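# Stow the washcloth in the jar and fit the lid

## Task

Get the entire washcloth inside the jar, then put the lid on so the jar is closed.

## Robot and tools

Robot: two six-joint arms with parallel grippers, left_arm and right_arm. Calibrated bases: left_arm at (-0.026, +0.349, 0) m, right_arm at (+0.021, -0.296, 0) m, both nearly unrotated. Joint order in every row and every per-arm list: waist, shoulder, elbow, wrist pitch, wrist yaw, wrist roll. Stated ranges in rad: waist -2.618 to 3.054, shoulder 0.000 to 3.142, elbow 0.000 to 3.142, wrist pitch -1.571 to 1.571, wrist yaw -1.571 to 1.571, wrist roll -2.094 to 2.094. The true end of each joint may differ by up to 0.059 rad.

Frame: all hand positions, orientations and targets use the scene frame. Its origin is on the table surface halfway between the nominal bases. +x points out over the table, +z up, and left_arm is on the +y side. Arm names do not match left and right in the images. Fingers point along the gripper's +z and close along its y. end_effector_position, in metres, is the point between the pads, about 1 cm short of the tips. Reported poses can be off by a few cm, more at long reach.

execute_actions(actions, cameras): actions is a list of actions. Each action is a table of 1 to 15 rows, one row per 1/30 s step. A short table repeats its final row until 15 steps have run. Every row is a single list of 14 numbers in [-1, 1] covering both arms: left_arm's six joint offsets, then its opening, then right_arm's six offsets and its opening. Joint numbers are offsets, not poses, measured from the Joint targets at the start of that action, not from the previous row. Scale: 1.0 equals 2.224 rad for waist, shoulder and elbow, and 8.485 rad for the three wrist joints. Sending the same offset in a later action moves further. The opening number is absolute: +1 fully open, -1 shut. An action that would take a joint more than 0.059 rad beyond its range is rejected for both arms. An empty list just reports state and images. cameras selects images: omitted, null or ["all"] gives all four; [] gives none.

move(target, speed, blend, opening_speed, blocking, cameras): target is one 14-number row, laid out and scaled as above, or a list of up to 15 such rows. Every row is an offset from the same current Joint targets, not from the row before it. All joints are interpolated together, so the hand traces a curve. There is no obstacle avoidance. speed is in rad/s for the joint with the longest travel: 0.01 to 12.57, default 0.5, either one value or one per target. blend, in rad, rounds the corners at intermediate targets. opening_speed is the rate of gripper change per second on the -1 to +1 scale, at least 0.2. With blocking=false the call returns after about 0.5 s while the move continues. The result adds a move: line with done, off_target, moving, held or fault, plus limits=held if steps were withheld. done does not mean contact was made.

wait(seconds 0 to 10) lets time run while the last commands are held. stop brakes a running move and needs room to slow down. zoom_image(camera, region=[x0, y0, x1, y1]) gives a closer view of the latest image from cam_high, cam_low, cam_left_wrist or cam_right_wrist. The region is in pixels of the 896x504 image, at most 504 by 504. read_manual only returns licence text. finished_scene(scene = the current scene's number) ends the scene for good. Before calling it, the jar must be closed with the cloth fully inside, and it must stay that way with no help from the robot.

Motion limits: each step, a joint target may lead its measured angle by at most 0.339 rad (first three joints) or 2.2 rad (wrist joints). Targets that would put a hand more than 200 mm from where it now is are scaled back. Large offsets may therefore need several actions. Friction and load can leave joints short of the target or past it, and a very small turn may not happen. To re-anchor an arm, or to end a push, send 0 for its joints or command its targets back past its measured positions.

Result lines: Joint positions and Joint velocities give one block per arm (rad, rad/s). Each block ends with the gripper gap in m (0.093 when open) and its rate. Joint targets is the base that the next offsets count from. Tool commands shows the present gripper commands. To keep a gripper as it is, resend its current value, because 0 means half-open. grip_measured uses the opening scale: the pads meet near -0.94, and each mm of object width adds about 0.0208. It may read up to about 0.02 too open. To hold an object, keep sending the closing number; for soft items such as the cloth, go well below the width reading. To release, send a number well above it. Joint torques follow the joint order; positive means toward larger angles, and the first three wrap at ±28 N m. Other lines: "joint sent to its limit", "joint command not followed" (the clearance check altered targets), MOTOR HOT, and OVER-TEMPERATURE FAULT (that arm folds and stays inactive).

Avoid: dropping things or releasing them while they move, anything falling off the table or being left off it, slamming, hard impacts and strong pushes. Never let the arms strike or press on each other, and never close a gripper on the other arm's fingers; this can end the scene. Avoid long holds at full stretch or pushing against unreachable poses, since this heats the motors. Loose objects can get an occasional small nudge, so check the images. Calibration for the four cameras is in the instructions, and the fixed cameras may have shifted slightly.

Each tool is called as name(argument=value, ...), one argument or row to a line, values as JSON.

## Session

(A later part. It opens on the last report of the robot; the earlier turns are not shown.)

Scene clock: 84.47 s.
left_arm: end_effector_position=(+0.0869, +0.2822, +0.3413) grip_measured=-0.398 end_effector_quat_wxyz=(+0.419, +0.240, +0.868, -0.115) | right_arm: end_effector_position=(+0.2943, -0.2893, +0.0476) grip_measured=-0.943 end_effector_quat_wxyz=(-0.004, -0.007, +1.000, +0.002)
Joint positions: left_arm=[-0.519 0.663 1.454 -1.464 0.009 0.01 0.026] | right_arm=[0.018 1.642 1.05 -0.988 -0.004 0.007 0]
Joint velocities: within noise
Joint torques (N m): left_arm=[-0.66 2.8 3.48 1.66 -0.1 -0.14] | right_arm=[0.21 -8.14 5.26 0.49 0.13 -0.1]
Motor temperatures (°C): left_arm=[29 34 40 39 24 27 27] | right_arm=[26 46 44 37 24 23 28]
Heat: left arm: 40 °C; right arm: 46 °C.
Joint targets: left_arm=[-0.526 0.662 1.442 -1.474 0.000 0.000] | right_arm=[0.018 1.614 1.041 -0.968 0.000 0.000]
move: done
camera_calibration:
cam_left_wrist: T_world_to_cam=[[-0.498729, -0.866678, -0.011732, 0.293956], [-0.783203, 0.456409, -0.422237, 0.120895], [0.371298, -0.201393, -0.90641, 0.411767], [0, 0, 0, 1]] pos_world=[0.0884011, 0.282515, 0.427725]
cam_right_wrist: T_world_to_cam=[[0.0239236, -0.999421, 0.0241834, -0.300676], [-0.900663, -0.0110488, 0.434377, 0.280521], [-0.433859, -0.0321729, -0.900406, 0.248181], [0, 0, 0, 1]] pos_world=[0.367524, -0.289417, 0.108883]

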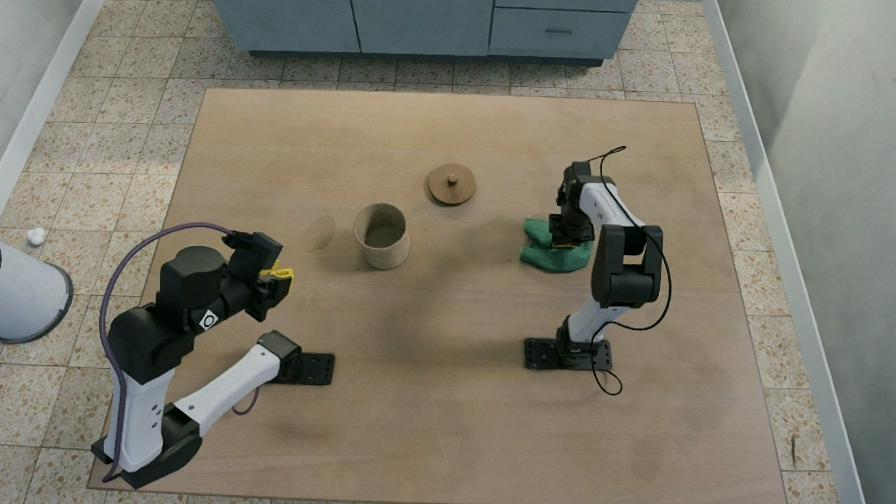

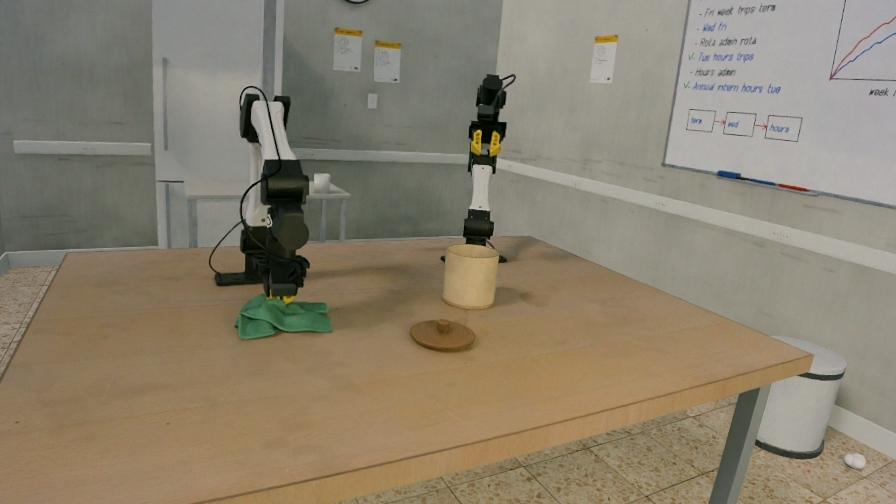

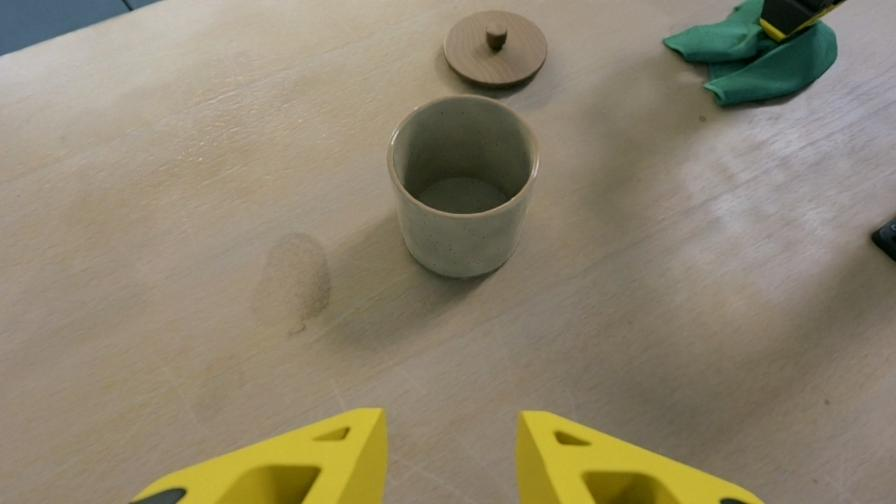

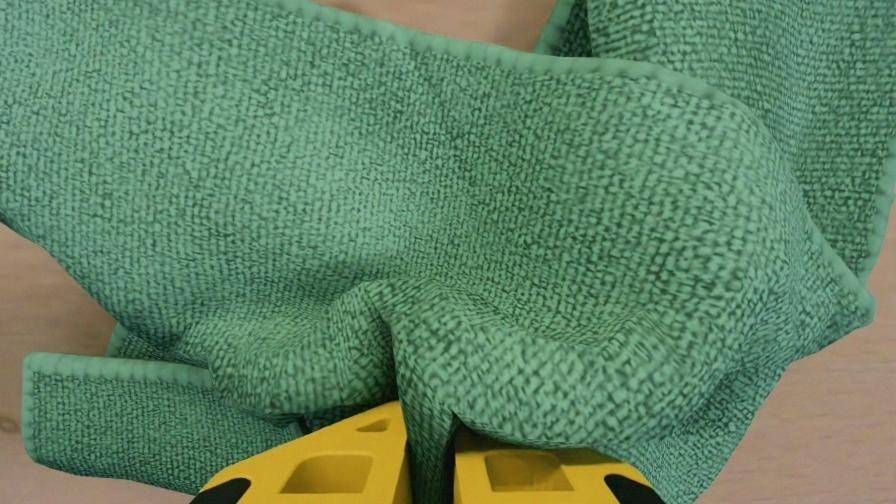

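move(
  target=[
    [0, 0, 0, 0, 0, 0, -0.4, 0, 0, 0, 0, 0, 0, 0.0],
    [0, 0, 0, 0, 0, 0, -0.4, 0, -0.1455, 0.1322, -0.0249, 0, 0, 0.0],
  ],
  speed=[0.3, 0.4],
  opening_speed=1.5,
)

Scene clock: 88.43 s.
left_arm: end_effector_position=(+0.0869, +0.2822, +0.3413) grip_measured=-0.398 end_effector_quat_wxyz=(+0.419, +0.240, +0.868, -0.115) | right_arm: end_effector_position=(+0.3118, -0.2889, +0.2104) grip_measured=-0.002 end_effector_quat_wxyz=(+0.207, -0.008, +0.978, +0.005)
Joint positions: left_arm=[-0.519 0.663 1.454 -1.464 0.009 0.01 0.026] | right_arm=[0.018 1.298 1.316 -1.172 -0.004 0.006 0.045]
Joint velocities: within noise
Joint torques (N m): left_arm=[-0.66 2.7 3.48 1.66 -0.09 -0.15] | right_arm=[0.27 -4.26 8.99 1.09 0.12 -0.1]
Motor temperatures (°C): left_arm=[28 34 40 39 24 27 27] | right_arm=[26 47 43 37 24 23 28]
Heat: left arm: 40 °C; right arm: 47 °C.
Joint targets: left_arm=[-0.526 0.662 1.442 -1.474 0.000 0.000] | right_arm=[0.018 1.290 1.335 -1.179 0.000 0.000]
move: done
camera_calibration:
cam_left_wrist: T_world_to_cam=[[-0.498729, -0.866678, -0.011732, 0.293956], [-0.783203, 0.456409, -0.422237, 0.120895], [0.371298, -0.201393, -0.90641, 0.411767], [0, 0, 0, 1]] pos_world=[0.0884011, 0.282515, 0.427725]
cam_right_wrist: T_world_to_cam=[[0.0139628, -0.999628, 0.0234351, -0.301439], [-0.999622, -0.0134001, 0.0239976, 0.34215], [-0.0236746, -0.0237613, -0.999437, 0.297755], [0, 0, 0, 1]] pos_world=[0.353279, -0.289667, 0.296441]

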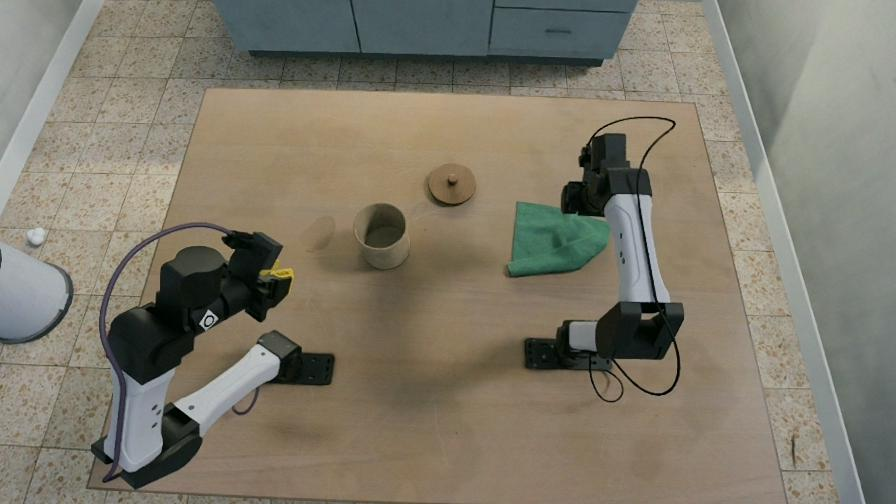

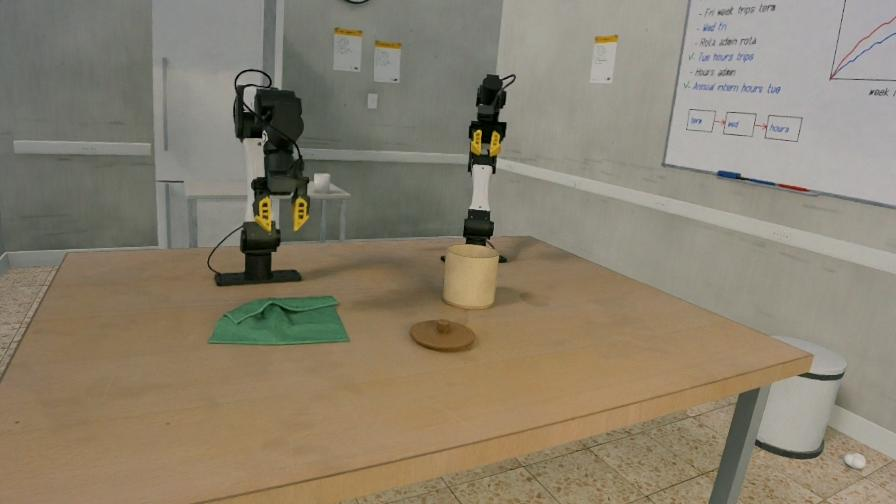

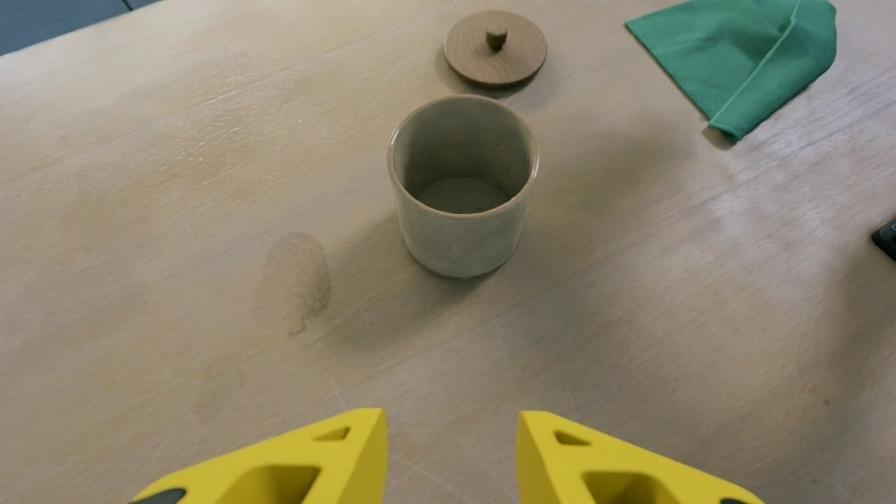

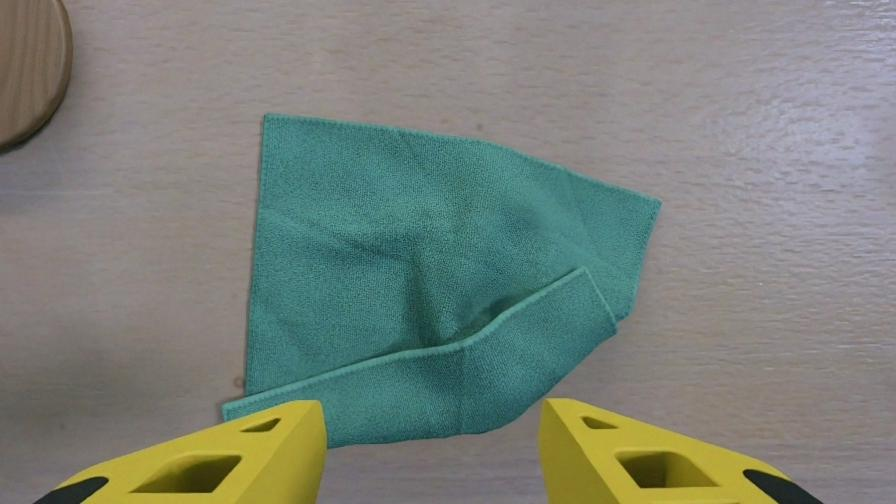

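move(
  target=[
    [0, 0, 0, 0, 0, 0, -0.4, 0.013, 0.1475, -0.1088, 0.0178, 0, -0.1567, 1.0],
    [0, 0, 0, 0, 0, 0, -0.4, 0.013, 0.1673, -0.152, 0.0343, 0, -0.1567, 1.0],
  ],
  speed=[0.9, 0.2],
  blend=[0.03, 0],
)

Scene clock: 109.40 s.
left_arm: end_effector_position=(+0.0869, +0.2822, +0.3413) grip_measured=-0.398 end_effector_quat_wxyz=(+0.419, +0.240, +0.868, -0.115) | right_arm: end_effector_position=(+0.2985, -0.2834, +0.0348) grip_measured=+1.000 end_effector_quat_wxyz=(+0.010, -0.631, +0.776, -0.005)
Joint positions: left_arm=[-0.519 0.663 1.454 -1.464 0.009 0.01 0.026] | right_arm=[0.039 1.649 1.003 -0.902 -0.004 -1.323 0.093]
Joint velocities: within noise
Joint torques (N m): left_arm=[-0.66 2.78 3.43 1.64 -0.1 -0.14] | right_arm=[0.85 -4.52 5.45 0.44 0.06 -0.1]
Motor temperatures (°C): left_arm=[28 34 39 39 24 27 27] | right_arm=[26 44 43 36 24 23 27]
Heat: left arm: 39 °C; right arm: 44 °C.
Joint targets: left_arm=[-0.526 0.662 1.442 -1.474 0.000 0.000] | right_arm=[0.047 1.662 0.997 -0.888 0.000 -1.330]
move: done
camera_calibration:
cam_left_wrist: T_world_to_cam=[[-0.498729, -0.866678, -0.011732, 0.293956], [-0.783203, 0.456409, -0.422237, 0.120895], [0.371298, -0.201393, -0.90641, 0.411767], [0, 0, 0, 1]] pos_world=[0.0884011, 0.282515, 0.427725]
cam_right_wrist: T_world_to_cam=[[0.979495, -0.195469, 0.0488038, -0.352863], [-0.197765, -0.8866, 0.418125, -0.167452], [-0.0384613, -0.419203, -0.907077, 0.0112277], [0, 0, 0, 1]] pos_world=[0.312943, -0.21273, 0.0974214]

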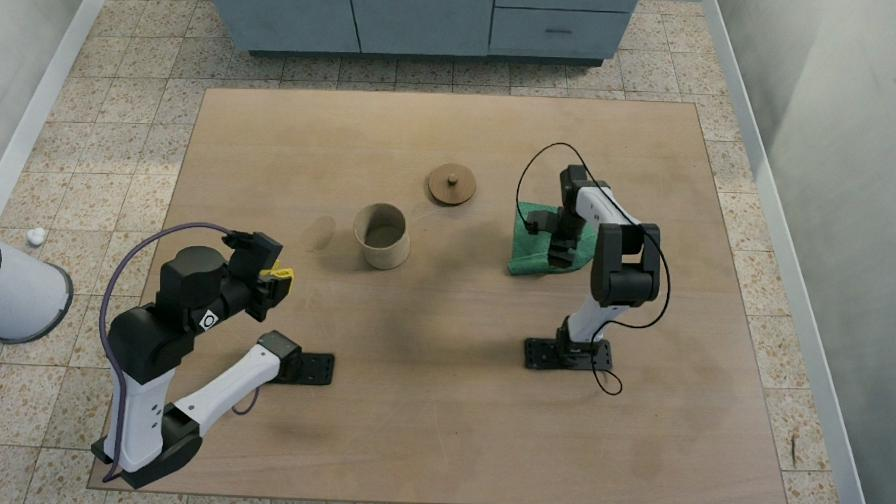

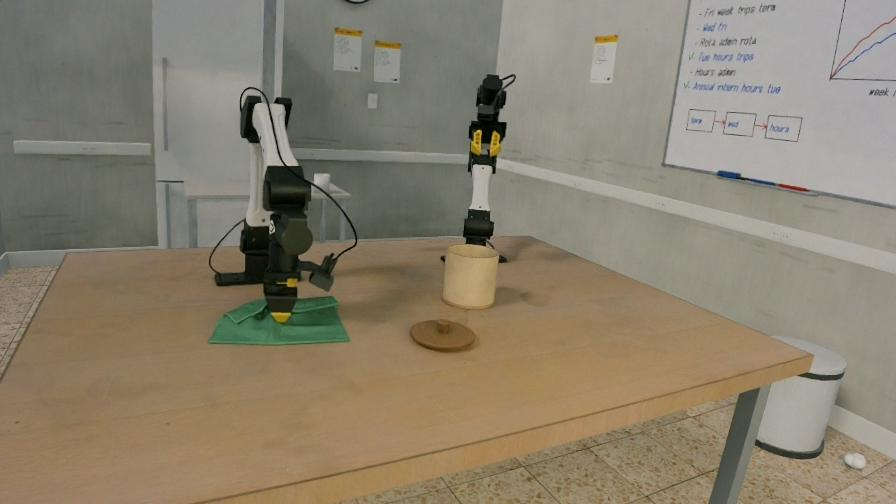

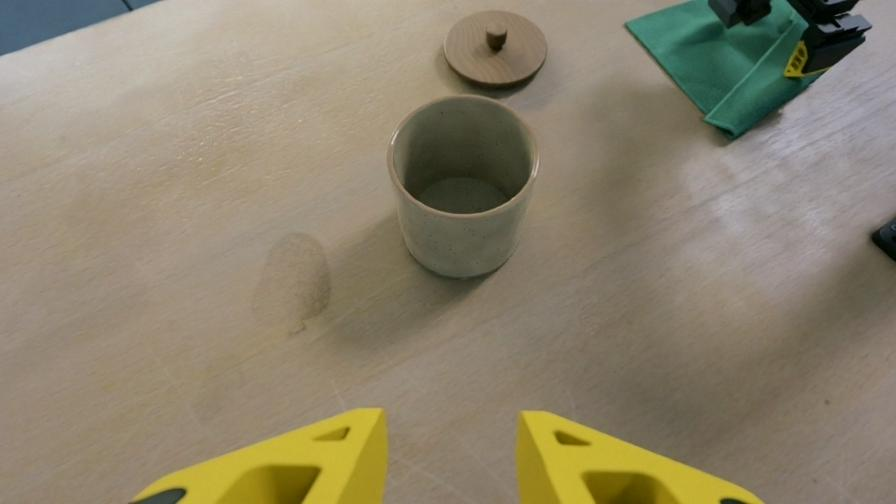

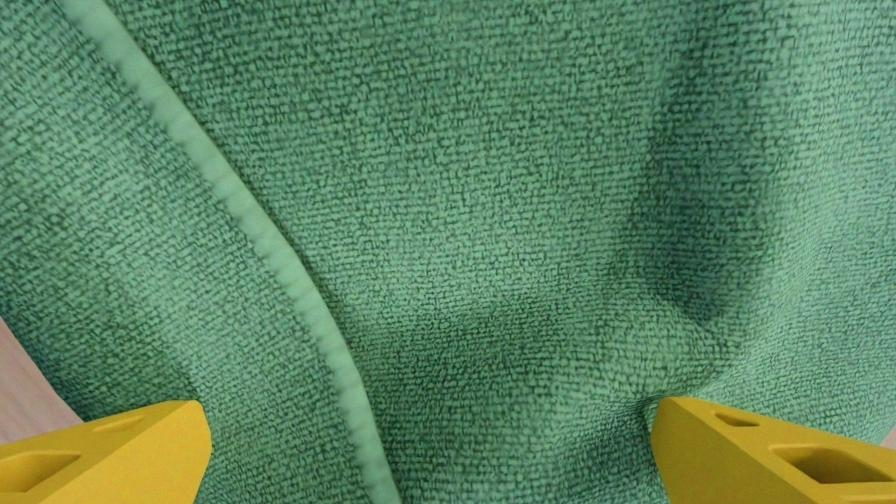

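move(
  target=[0, 0, 0, 0, 0, 0, -0.4, 0, 0.0045, -0.0069, 0.003, 0, 0, 1.0],
  speed=0.1,
  cameras=["cam_right_wrist"],
)

Scene clock: 111.27 s.
left_arm: end_effector_position=(+0.0869, +0.2822, +0.3413) grip_measured=-0.398 end_effector_quat_wxyz=(+0.419, +0.240, +0.868, -0.115) | right_arm: end_effector_position=(+0.2988, -0.2834, +0.0293) grip_measured=+1.000 end_effector_quat_wxyz=(+0.011, -0.631, +0.776, -0.006)
Joint positions: left_arm=[-0.519 0.663 1.454 -1.464 0.009 0.01 0.026] | right_arm=[0.039 1.658 0.989 -0.878 -0.004 -1.323 0.093]
Joint velocities: within noise
Joint torques (N m): left_arm=[-0.65 2.74 3.43 1.64 -0.1 -0.13] | right_arm=[0.85 -4.42 5.31 0.47 0.07 -0.11]
Motor temperatures (°C): left_arm=[28 34 39 39 24 27 27] | right_arm=[26 44 43 36 24 23 27]
Heat: left arm: 39 °C; right arm: 44 °C.
Joint targets: left_arm=[-0.526 0.662 1.442 -1.474 0.000 0.000] | right_arm=[0.047 1.672 0.981 -0.863 0.000 -1.329]
move: done
camera_calibration:
cam_right_wrist: T_world_to_cam=[[0.979428, -0.195449, 0.0501998, -0.352886], [-0.198343, -0.88661, 0.417832, -0.164908], [-0.0371573, -0.419193, -0.907137, 0.00584519], [0, 0, 0, 1]] pos_world=[0.313136, -0.21273, 0.091921]
Images, in order (width x height): cam_right_wrist 896x504.

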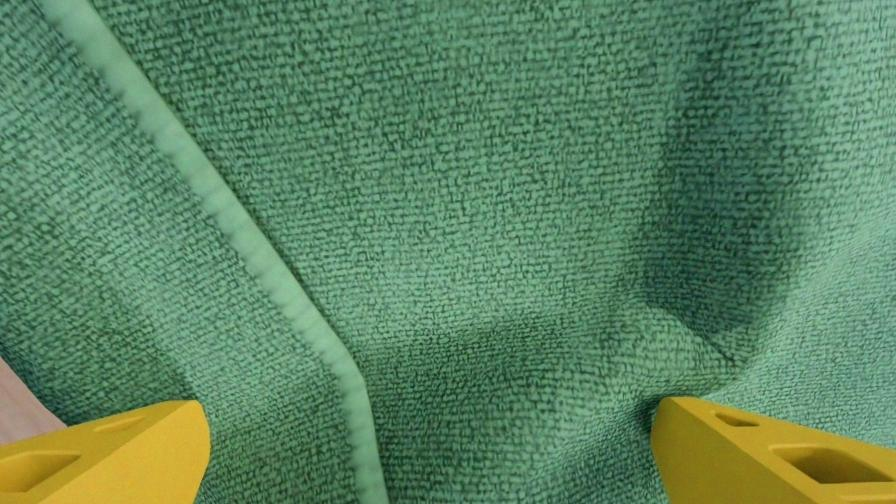

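move(
  target=[0, 0, 0, 0, 0, 0, -0.4, 0, 0.0045, -0.0069, 0.003, 0, 0, 1.0],
  speed=0.1,
  cameras=["cam_right_wrist"],
)

Scene clock: 112.57 s.
left_arm: end_effector_position=(+0.0869, +0.2822, +0.3413) grip_measured=-0.398 end_effector_quat_wxyz=(+0.419, +0.240, +0.868, -0.115) | right_arm: end_effector_position=(+0.2990, -0.2834, +0.0260) grip_measured=+1.000 end_effector_quat_wxyz=(+0.012, -0.631, +0.776, -0.006)
Joint positions: left_arm=[-0.519 0.663 1.454 -1.464 0.009 0.01 0.026] | right_arm=[0.039 1.662 0.979 -0.862 -0.004 -1.323 0.093]
Joint velocities: within noise
Joint torques (N m): left_arm=[-0.61 2.8 3.41 1.65 -0.1 -0.13] | right_arm=[0.84 -3.9 4.71 0.57 0.07 -0.09]
Motor temperatures (°C): left_arm=[28 33 39 39 24 27 27] | right_arm=[26 44 43 36 24 23 27]
Heat: left arm: 39 °C; right arm: 44 °C.
Joint targets: left_arm=[-0.526 0.662 1.442 -1.474 0.000 0.000] | right_arm=[0.047 1.682 0.966 -0.837 0.000 -1.330]
move: done
camera_calibration:
cam_right_wrist: T_world_to_cam=[[0.979373, -0.195119, 0.0525044, -0.35281], [-0.199031, -0.886737, 0.417233, -0.163244], [-0.0348525, -0.419077, -0.907281, 0.002299], [0, 0, 0, 1]] pos_world=[0.313122, -0.212631, 0.0887209]
Images, in order (width x height): cam_right_wrist 896x504.

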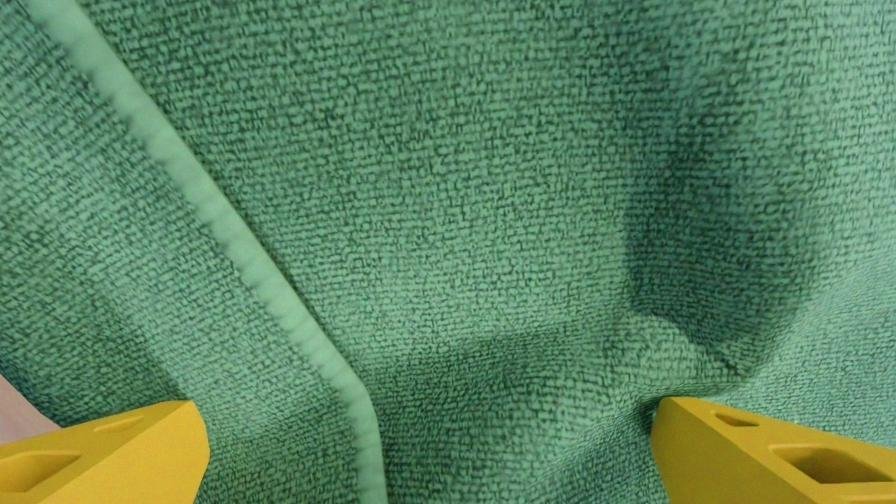

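move(
  target=[
    [0, 0, 0, 0, 0, 0, -0.4, 0, 0.0045, -0.0069, 0.003, 0, 0, 1.0],
    [0, 0, 0, 0, 0, 0, -0.4, 0, 0.0045, -0.0069, 0.003, 0, 0, -1.0],
  ],
  speed=0.1,
  opening_speed=0.8,
  cameras=["cam_right_wrist", "cam_low", "cam_high"],
)

Scene clock: 117.20 s.
left_arm: end_effector_position=(+0.0869, +0.2822, +0.3413) grip_measured=-0.398 end_effector_quat_wxyz=(+0.419, +0.240, +0.868, -0.115) | right_arm: end_effector_position=(+0.2904, -0.2827, +0.0231) grip_measured=-0.871 end_effector_quat_wxyz=(+0.000, -0.632, +0.775, +0.003)
Joint positions: left_arm=[-0.519 0.663 1.454 -1.464 0.009 0.01 0.026] | right_arm=[0.041 1.662 0.967 -0.879 -0.006 -1.324 0.003]
Joint velocities: within noise
Joint torques (N m): left_arm=[-0.69 2.81 3.4 1.66 -0.11 -0.12] | right_arm=[0.61 -2.95 4.36 0.97 0.09 -0.1]
Motor temperatures (°C): left_arm=[28 33 39 39 24 27 27] | right_arm=[26 44 42 36 24 23 27]
Heat: left arm: 39 °C; right arm: 44 °C.
Joint targets: left_arm=[-0.526 0.662 1.442 -1.474 0.000 0.000] | right_arm=[0.047 1.692 0.951 -0.812 0.000 -1.330]
move: off_target (right_arm); target 2's new numbers were sent with right_arm's wrist pitch 0.041 rad from that target; right_arm: the wrist pitch is farthest, 0.067 rad from its target
camera_calibration:
cam_right_wrist: T_world_to_cam=[[0.981095, -0.192145, 0.023066, -0.34309], [-0.183784, -0.887738, 0.422071, -0.16798], [-0.0606224, -0.418331, -0.906269, 0.00719126], [0, 0, 0, 1]] pos_world=[0.306167, -0.212037, 0.0853304]
Images, in order (width x height): cam_high 896x504, cam_low 896x504, cam_right_wrist 896x504.

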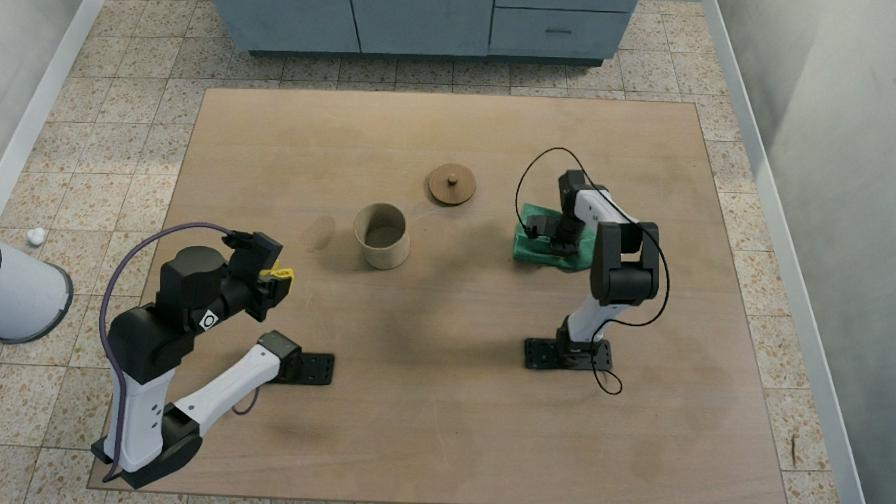

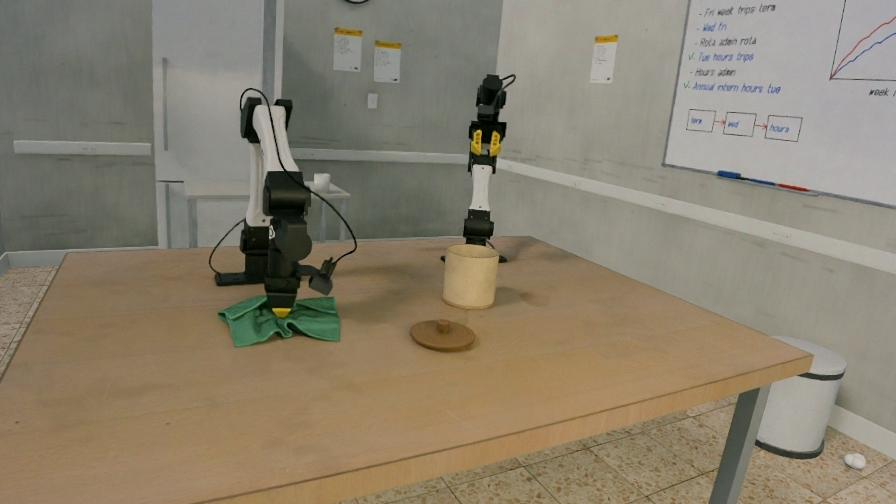

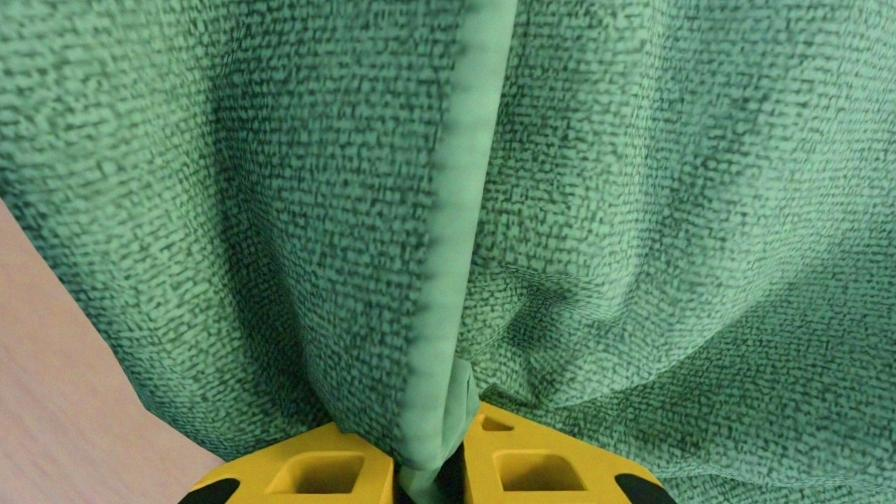

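move(
  target=[0, 0, 0, 0, 0, 0, -0.4, 0, -0.052, 0.4462, -0.0401, 0, 0, -1.0],
  speed=0.4,
)

Scene clock: 121.90 s.
left_arm: end_effector_position=(+0.0869, +0.2822, +0.3413) grip_measured=-0.398 end_effector_quat_wxyz=(+0.419, +0.240, +0.868, -0.115) | right_arm: end_effector_position=(+0.4257, -0.2768, +0.3327) grip_measured=-0.894 end_effector_quat_wxyz=(+0.292, -0.590, +0.722, -0.214)
Joint positions: left_arm=[-0.519 0.663 1.454 -1.464 0.009 0.01 0.026] | right_arm=[0.041 1.6 1.92 -1.149 -0.006 -1.324 0.002]
Joint velocities: within noise
Joint torques (N m): left_arm=[-0.65 2.77 3.44 1.66 -0.09 -0.14] | right_arm=[0.64 -8.06 9.11 1.55 0.11 -0.05]
Motor temperatures (°C): left_arm=[28 33 39 39 24 27 27] | right_arm=[26 44 43 36 24 23 27]
Heat: left arm: 39 °C; right arm: 44 °C.
Joint targets: left_arm=[-0.526 0.662 1.442 -1.474 0.000 0.000] | right_arm=[0.047 1.576 1.943 -1.152 0.000 -1.329]
move: done
camera_calibration:
cam_left_wrist: T_world_to_cam=[[-0.498729, -0.866678, -0.011732, 0.293956], [-0.783203, 0.456409, -0.422237, 0.120895], [0.371298, -0.201393, -0.90641, 0.411767], [0, 0, 0, 1]] pos_world=[0.0884011, 0.282515, 0.427725]
cam_right_wrist: T_world_to_cam=[[0.708115, -0.203775, 0.676054, -0.586157], [-0.410543, -0.897801, 0.1594, -0.0873977], [0.57448, -0.390423, -0.719404, -0.0263395], [0, 0, 0, 1]] pos_world=[0.394317, -0.208193, 0.391256]

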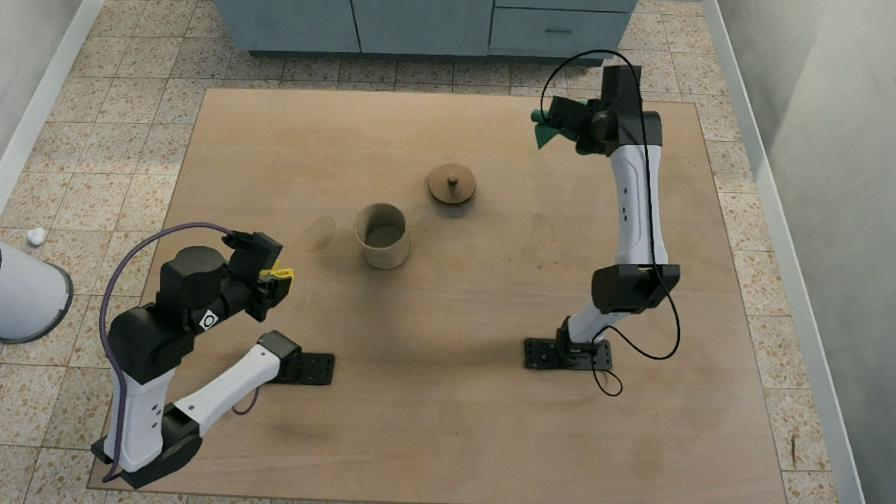

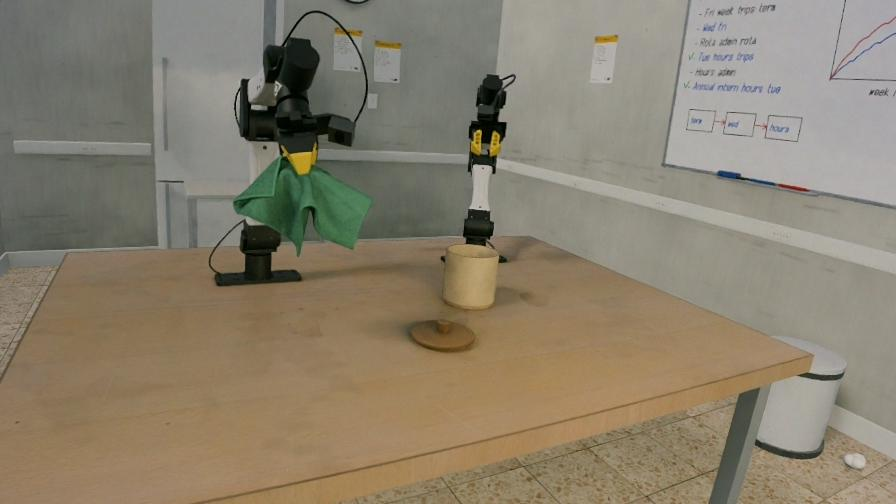

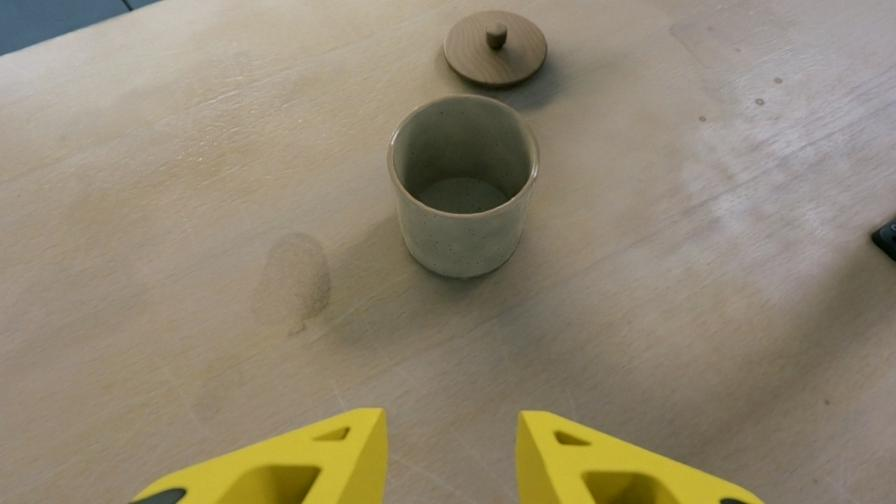

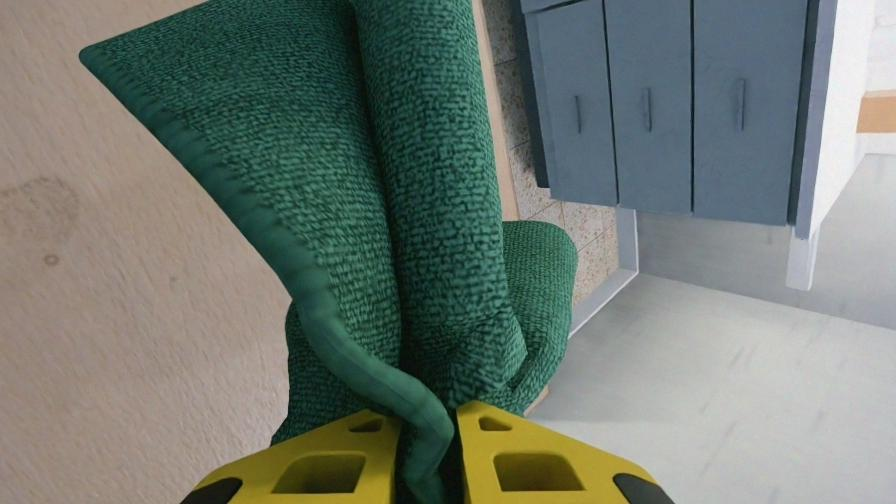

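zoom_image(
  camera="cam_low",
  region=[210, 100, 400, 270],
)

zoom_image(
  camera="cam_high",
  region=[500, 40, 680, 180],
)

Scaled by 2.653.

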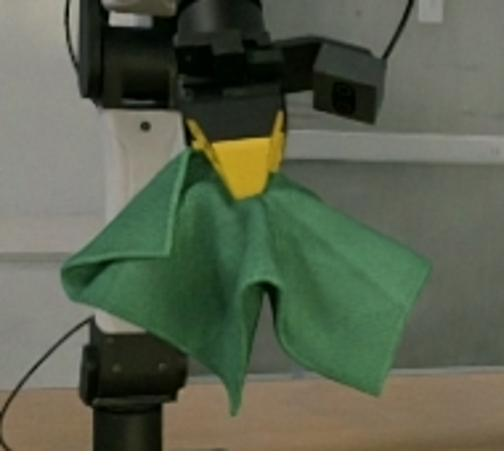

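Scaled by 2.800.

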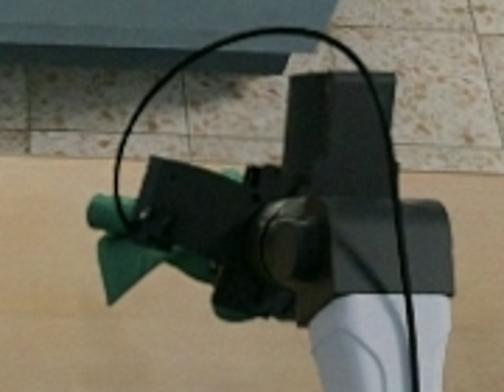

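move(
  target=[0, 0, 0, 0, 0, 0, -0.4, 0.4411, 0.2136, 0.1992, 0.0164, 0, 0.1566, -1.0],
  speed=0.7,
)

Scene clock: 140.33 s.
left_arm: end_effector_position=(+0.0869, +0.2822, +0.3413) grip_measured=-0.398 end_effector_quat_wxyz=(+0.419, +0.240, +0.868, -0.115) | right_arm: end_effector_position=(+0.2930, +0.1650, +0.3239) grip_measured=-0.894 end_effector_quat_wxyz=(+0.360, -0.455, +0.789, +0.205)
Joint positions: left_arm=[-0.519 0.663 1.454 -1.464 0.009 0.01 0.026] | right_arm=[1.033 2.037 2.357 -1.038 -0.003 -0.008 0.002]
Joint velocities: within noise
Joint torques (N m): left_arm=[-0.7 2.81 3.44 1.67 -0.08 -0.13] | right_arm=[-0.44 -8.64 9.87 2.06 0.11 0.01]
Motor temperatures (°C): left_arm=[28 33 39 39 24 27 27] | right_arm=[26 44 44 39 24 23 28]
Heat: left arm: 39 °C; right arm: 44 °C.
Joint targets: left_arm=[-0.526 0.662 1.442 -1.474 0.000 0.000] | right_arm=[1.028 2.051 2.386 -1.013 0.000 -0.001]
move: done
camera_calibration:
cam_left_wrist: T_world_to_cam=[[-0.498729, -0.866678, -0.011732, 0.293956], [-0.783203, 0.456409, -0.422237, 0.120895], [0.371298, -0.201393, -0.90641, 0.411767], [0, 0, 0, 1]] pos_world=[0.0884011, 0.282515, 0.427725]
cam_right_wrist: T_world_to_cam=[[0.856379, -0.515504, 0.0295066, -0.178823], [-0.462302, -0.790942, -0.400859, 0.43515], [0.229982, 0.329646, -0.915665, 0.26185], [0, 0, 0, 1]] pos_world=[0.29409, 0.165677, 0.419477]

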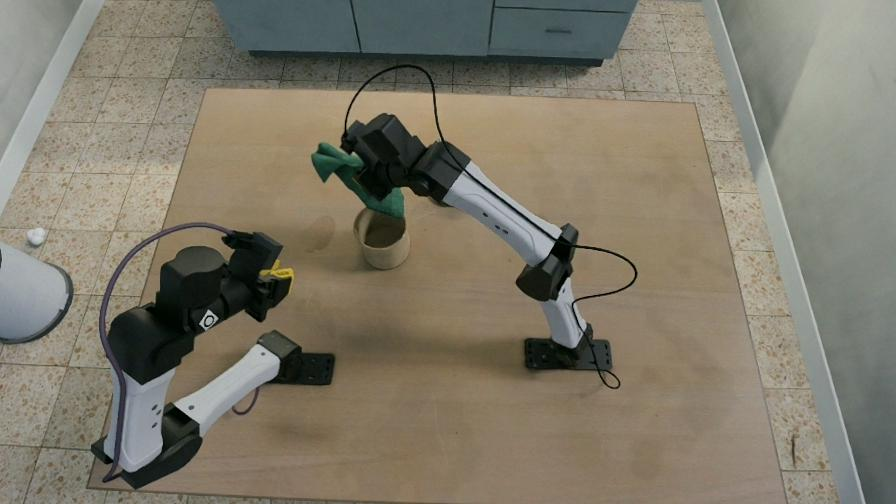

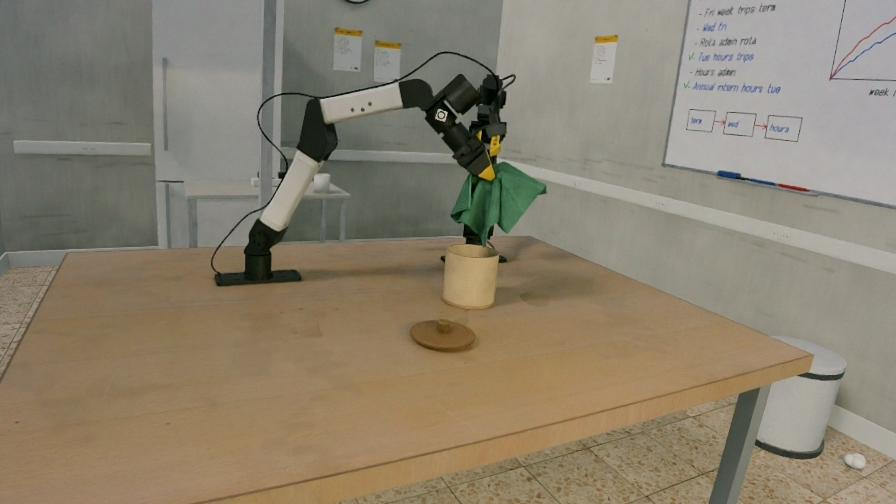

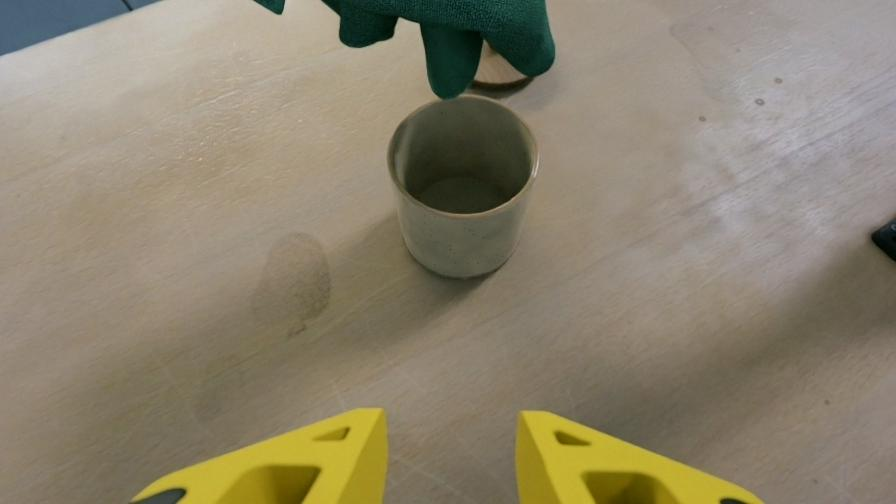

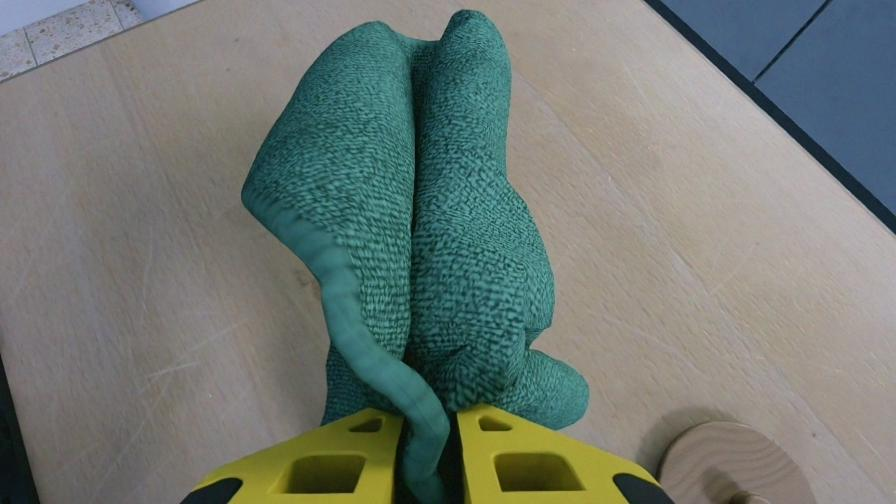

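zoom_image(
  camera="cam_low",
  region=[410, 130, 570, 320],
)

zoom_image(
  camera="cam_high",
  region=[290, 90, 470, 290],
)

Scaled by 2.653.

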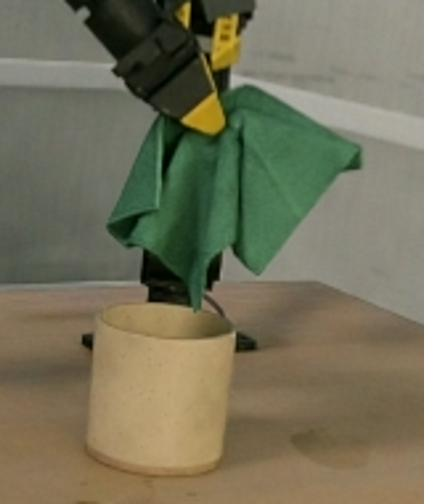

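Scaled by 2.520.

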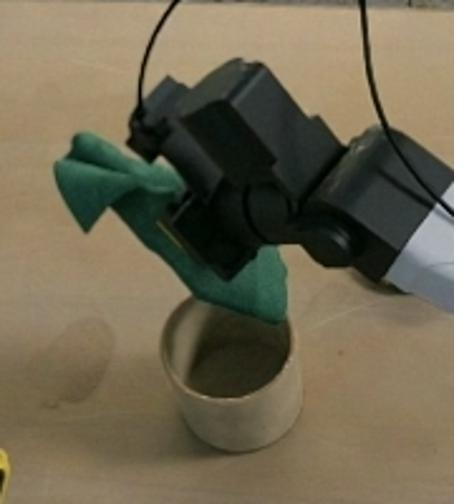

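move(
  target=[0, 0, 0, 0, 0, 0, -0.4, -0.0027, 0.0481, 0.0013, -0.0211, 0, 0, -1.0],
  speed=0.2,
)

Scene clock: 147.30 s.
left_arm: end_effector_position=(+0.0869, +0.2822, +0.3413) grip_measured=-0.398 end_effector_quat_wxyz=(+0.419, +0.240, +0.868, -0.115) | right_arm: end_effector_position=(+0.2904, +0.1565, +0.2471) grip_measured=-0.894 end_effector_quat_wxyz=(+0.257, -0.475, +0.829, +0.146)
Joint positions: left_arm=[-0.519 0.663 1.454 -1.464 0.009 0.01 0.026] | right_arm=[1.03 2.143 2.362 -1.188 -0.003 -0.007 0.002]
Joint velocities: within noise
Joint torques (N m): left_arm=[-0.66 2.78 3.43 1.65 -0.09 -0.13] | right_arm=[-0.44 -9.35 9.73 1.38 0.11 0.02]
Motor temperatures (°C): left_arm=[28 33 39 39 24 27 27] | right_arm=[26 45 46 40 24 23 28]
Heat: left arm: 39 °C; right arm: 46 °C.
Joint targets: left_arm=[-0.526 0.662 1.442 -1.474 0.000 0.000] | right_arm=[1.022 2.159 2.389 -1.192 0.000 -0.001]
move: done
camera_calibration:
cam_left_wrist: T_world_to_cam=[[-0.498729, -0.866678, -0.011732, 0.293956], [-0.783203, 0.456409, -0.422237, 0.120895], [0.371298, -0.201393, -0.90641, 0.411767], [0, 0, 0, 1]] pos_world=[0.0884011, 0.282515, 0.427725]
cam_right_wrist: T_world_to_cam=[[0.85798, -0.512809, 0.0299678, -0.179638], [-0.502346, -0.849803, -0.159638, 0.357636], [0.10733, 0.121912, -0.986721, 0.280462], [0, 0, 0, 1]] pos_world=[0.303681, 0.177608, 0.339213]

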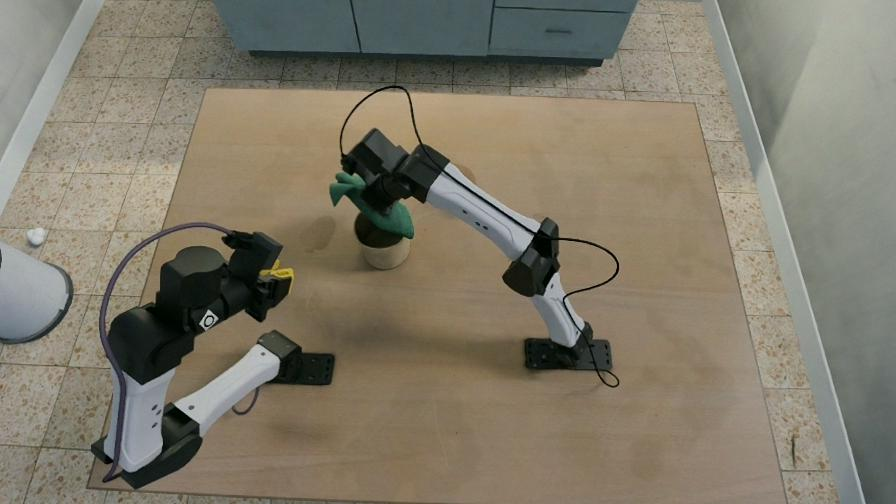

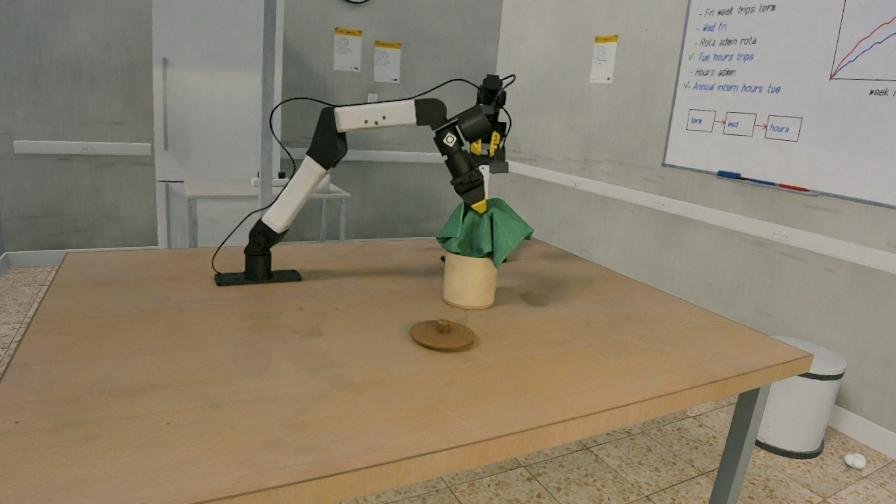

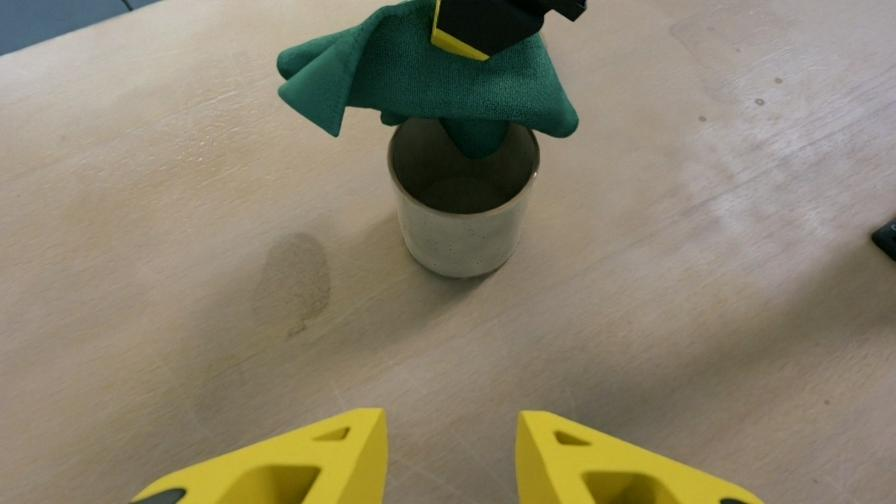

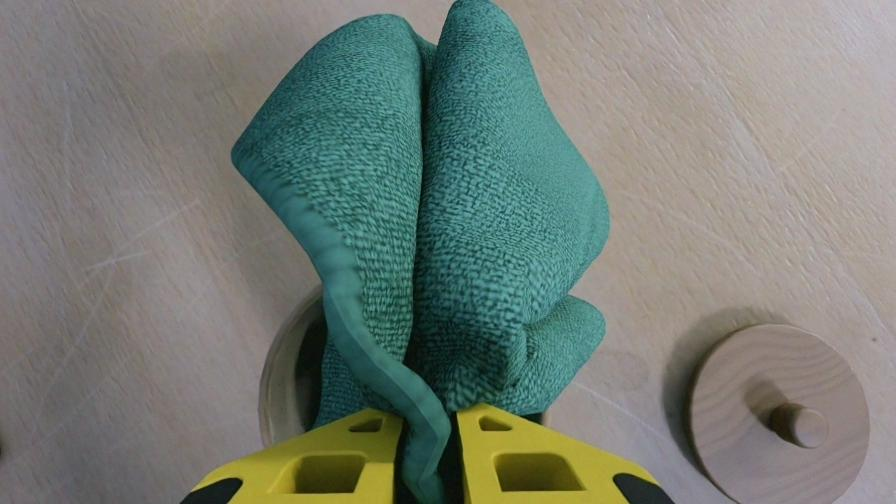

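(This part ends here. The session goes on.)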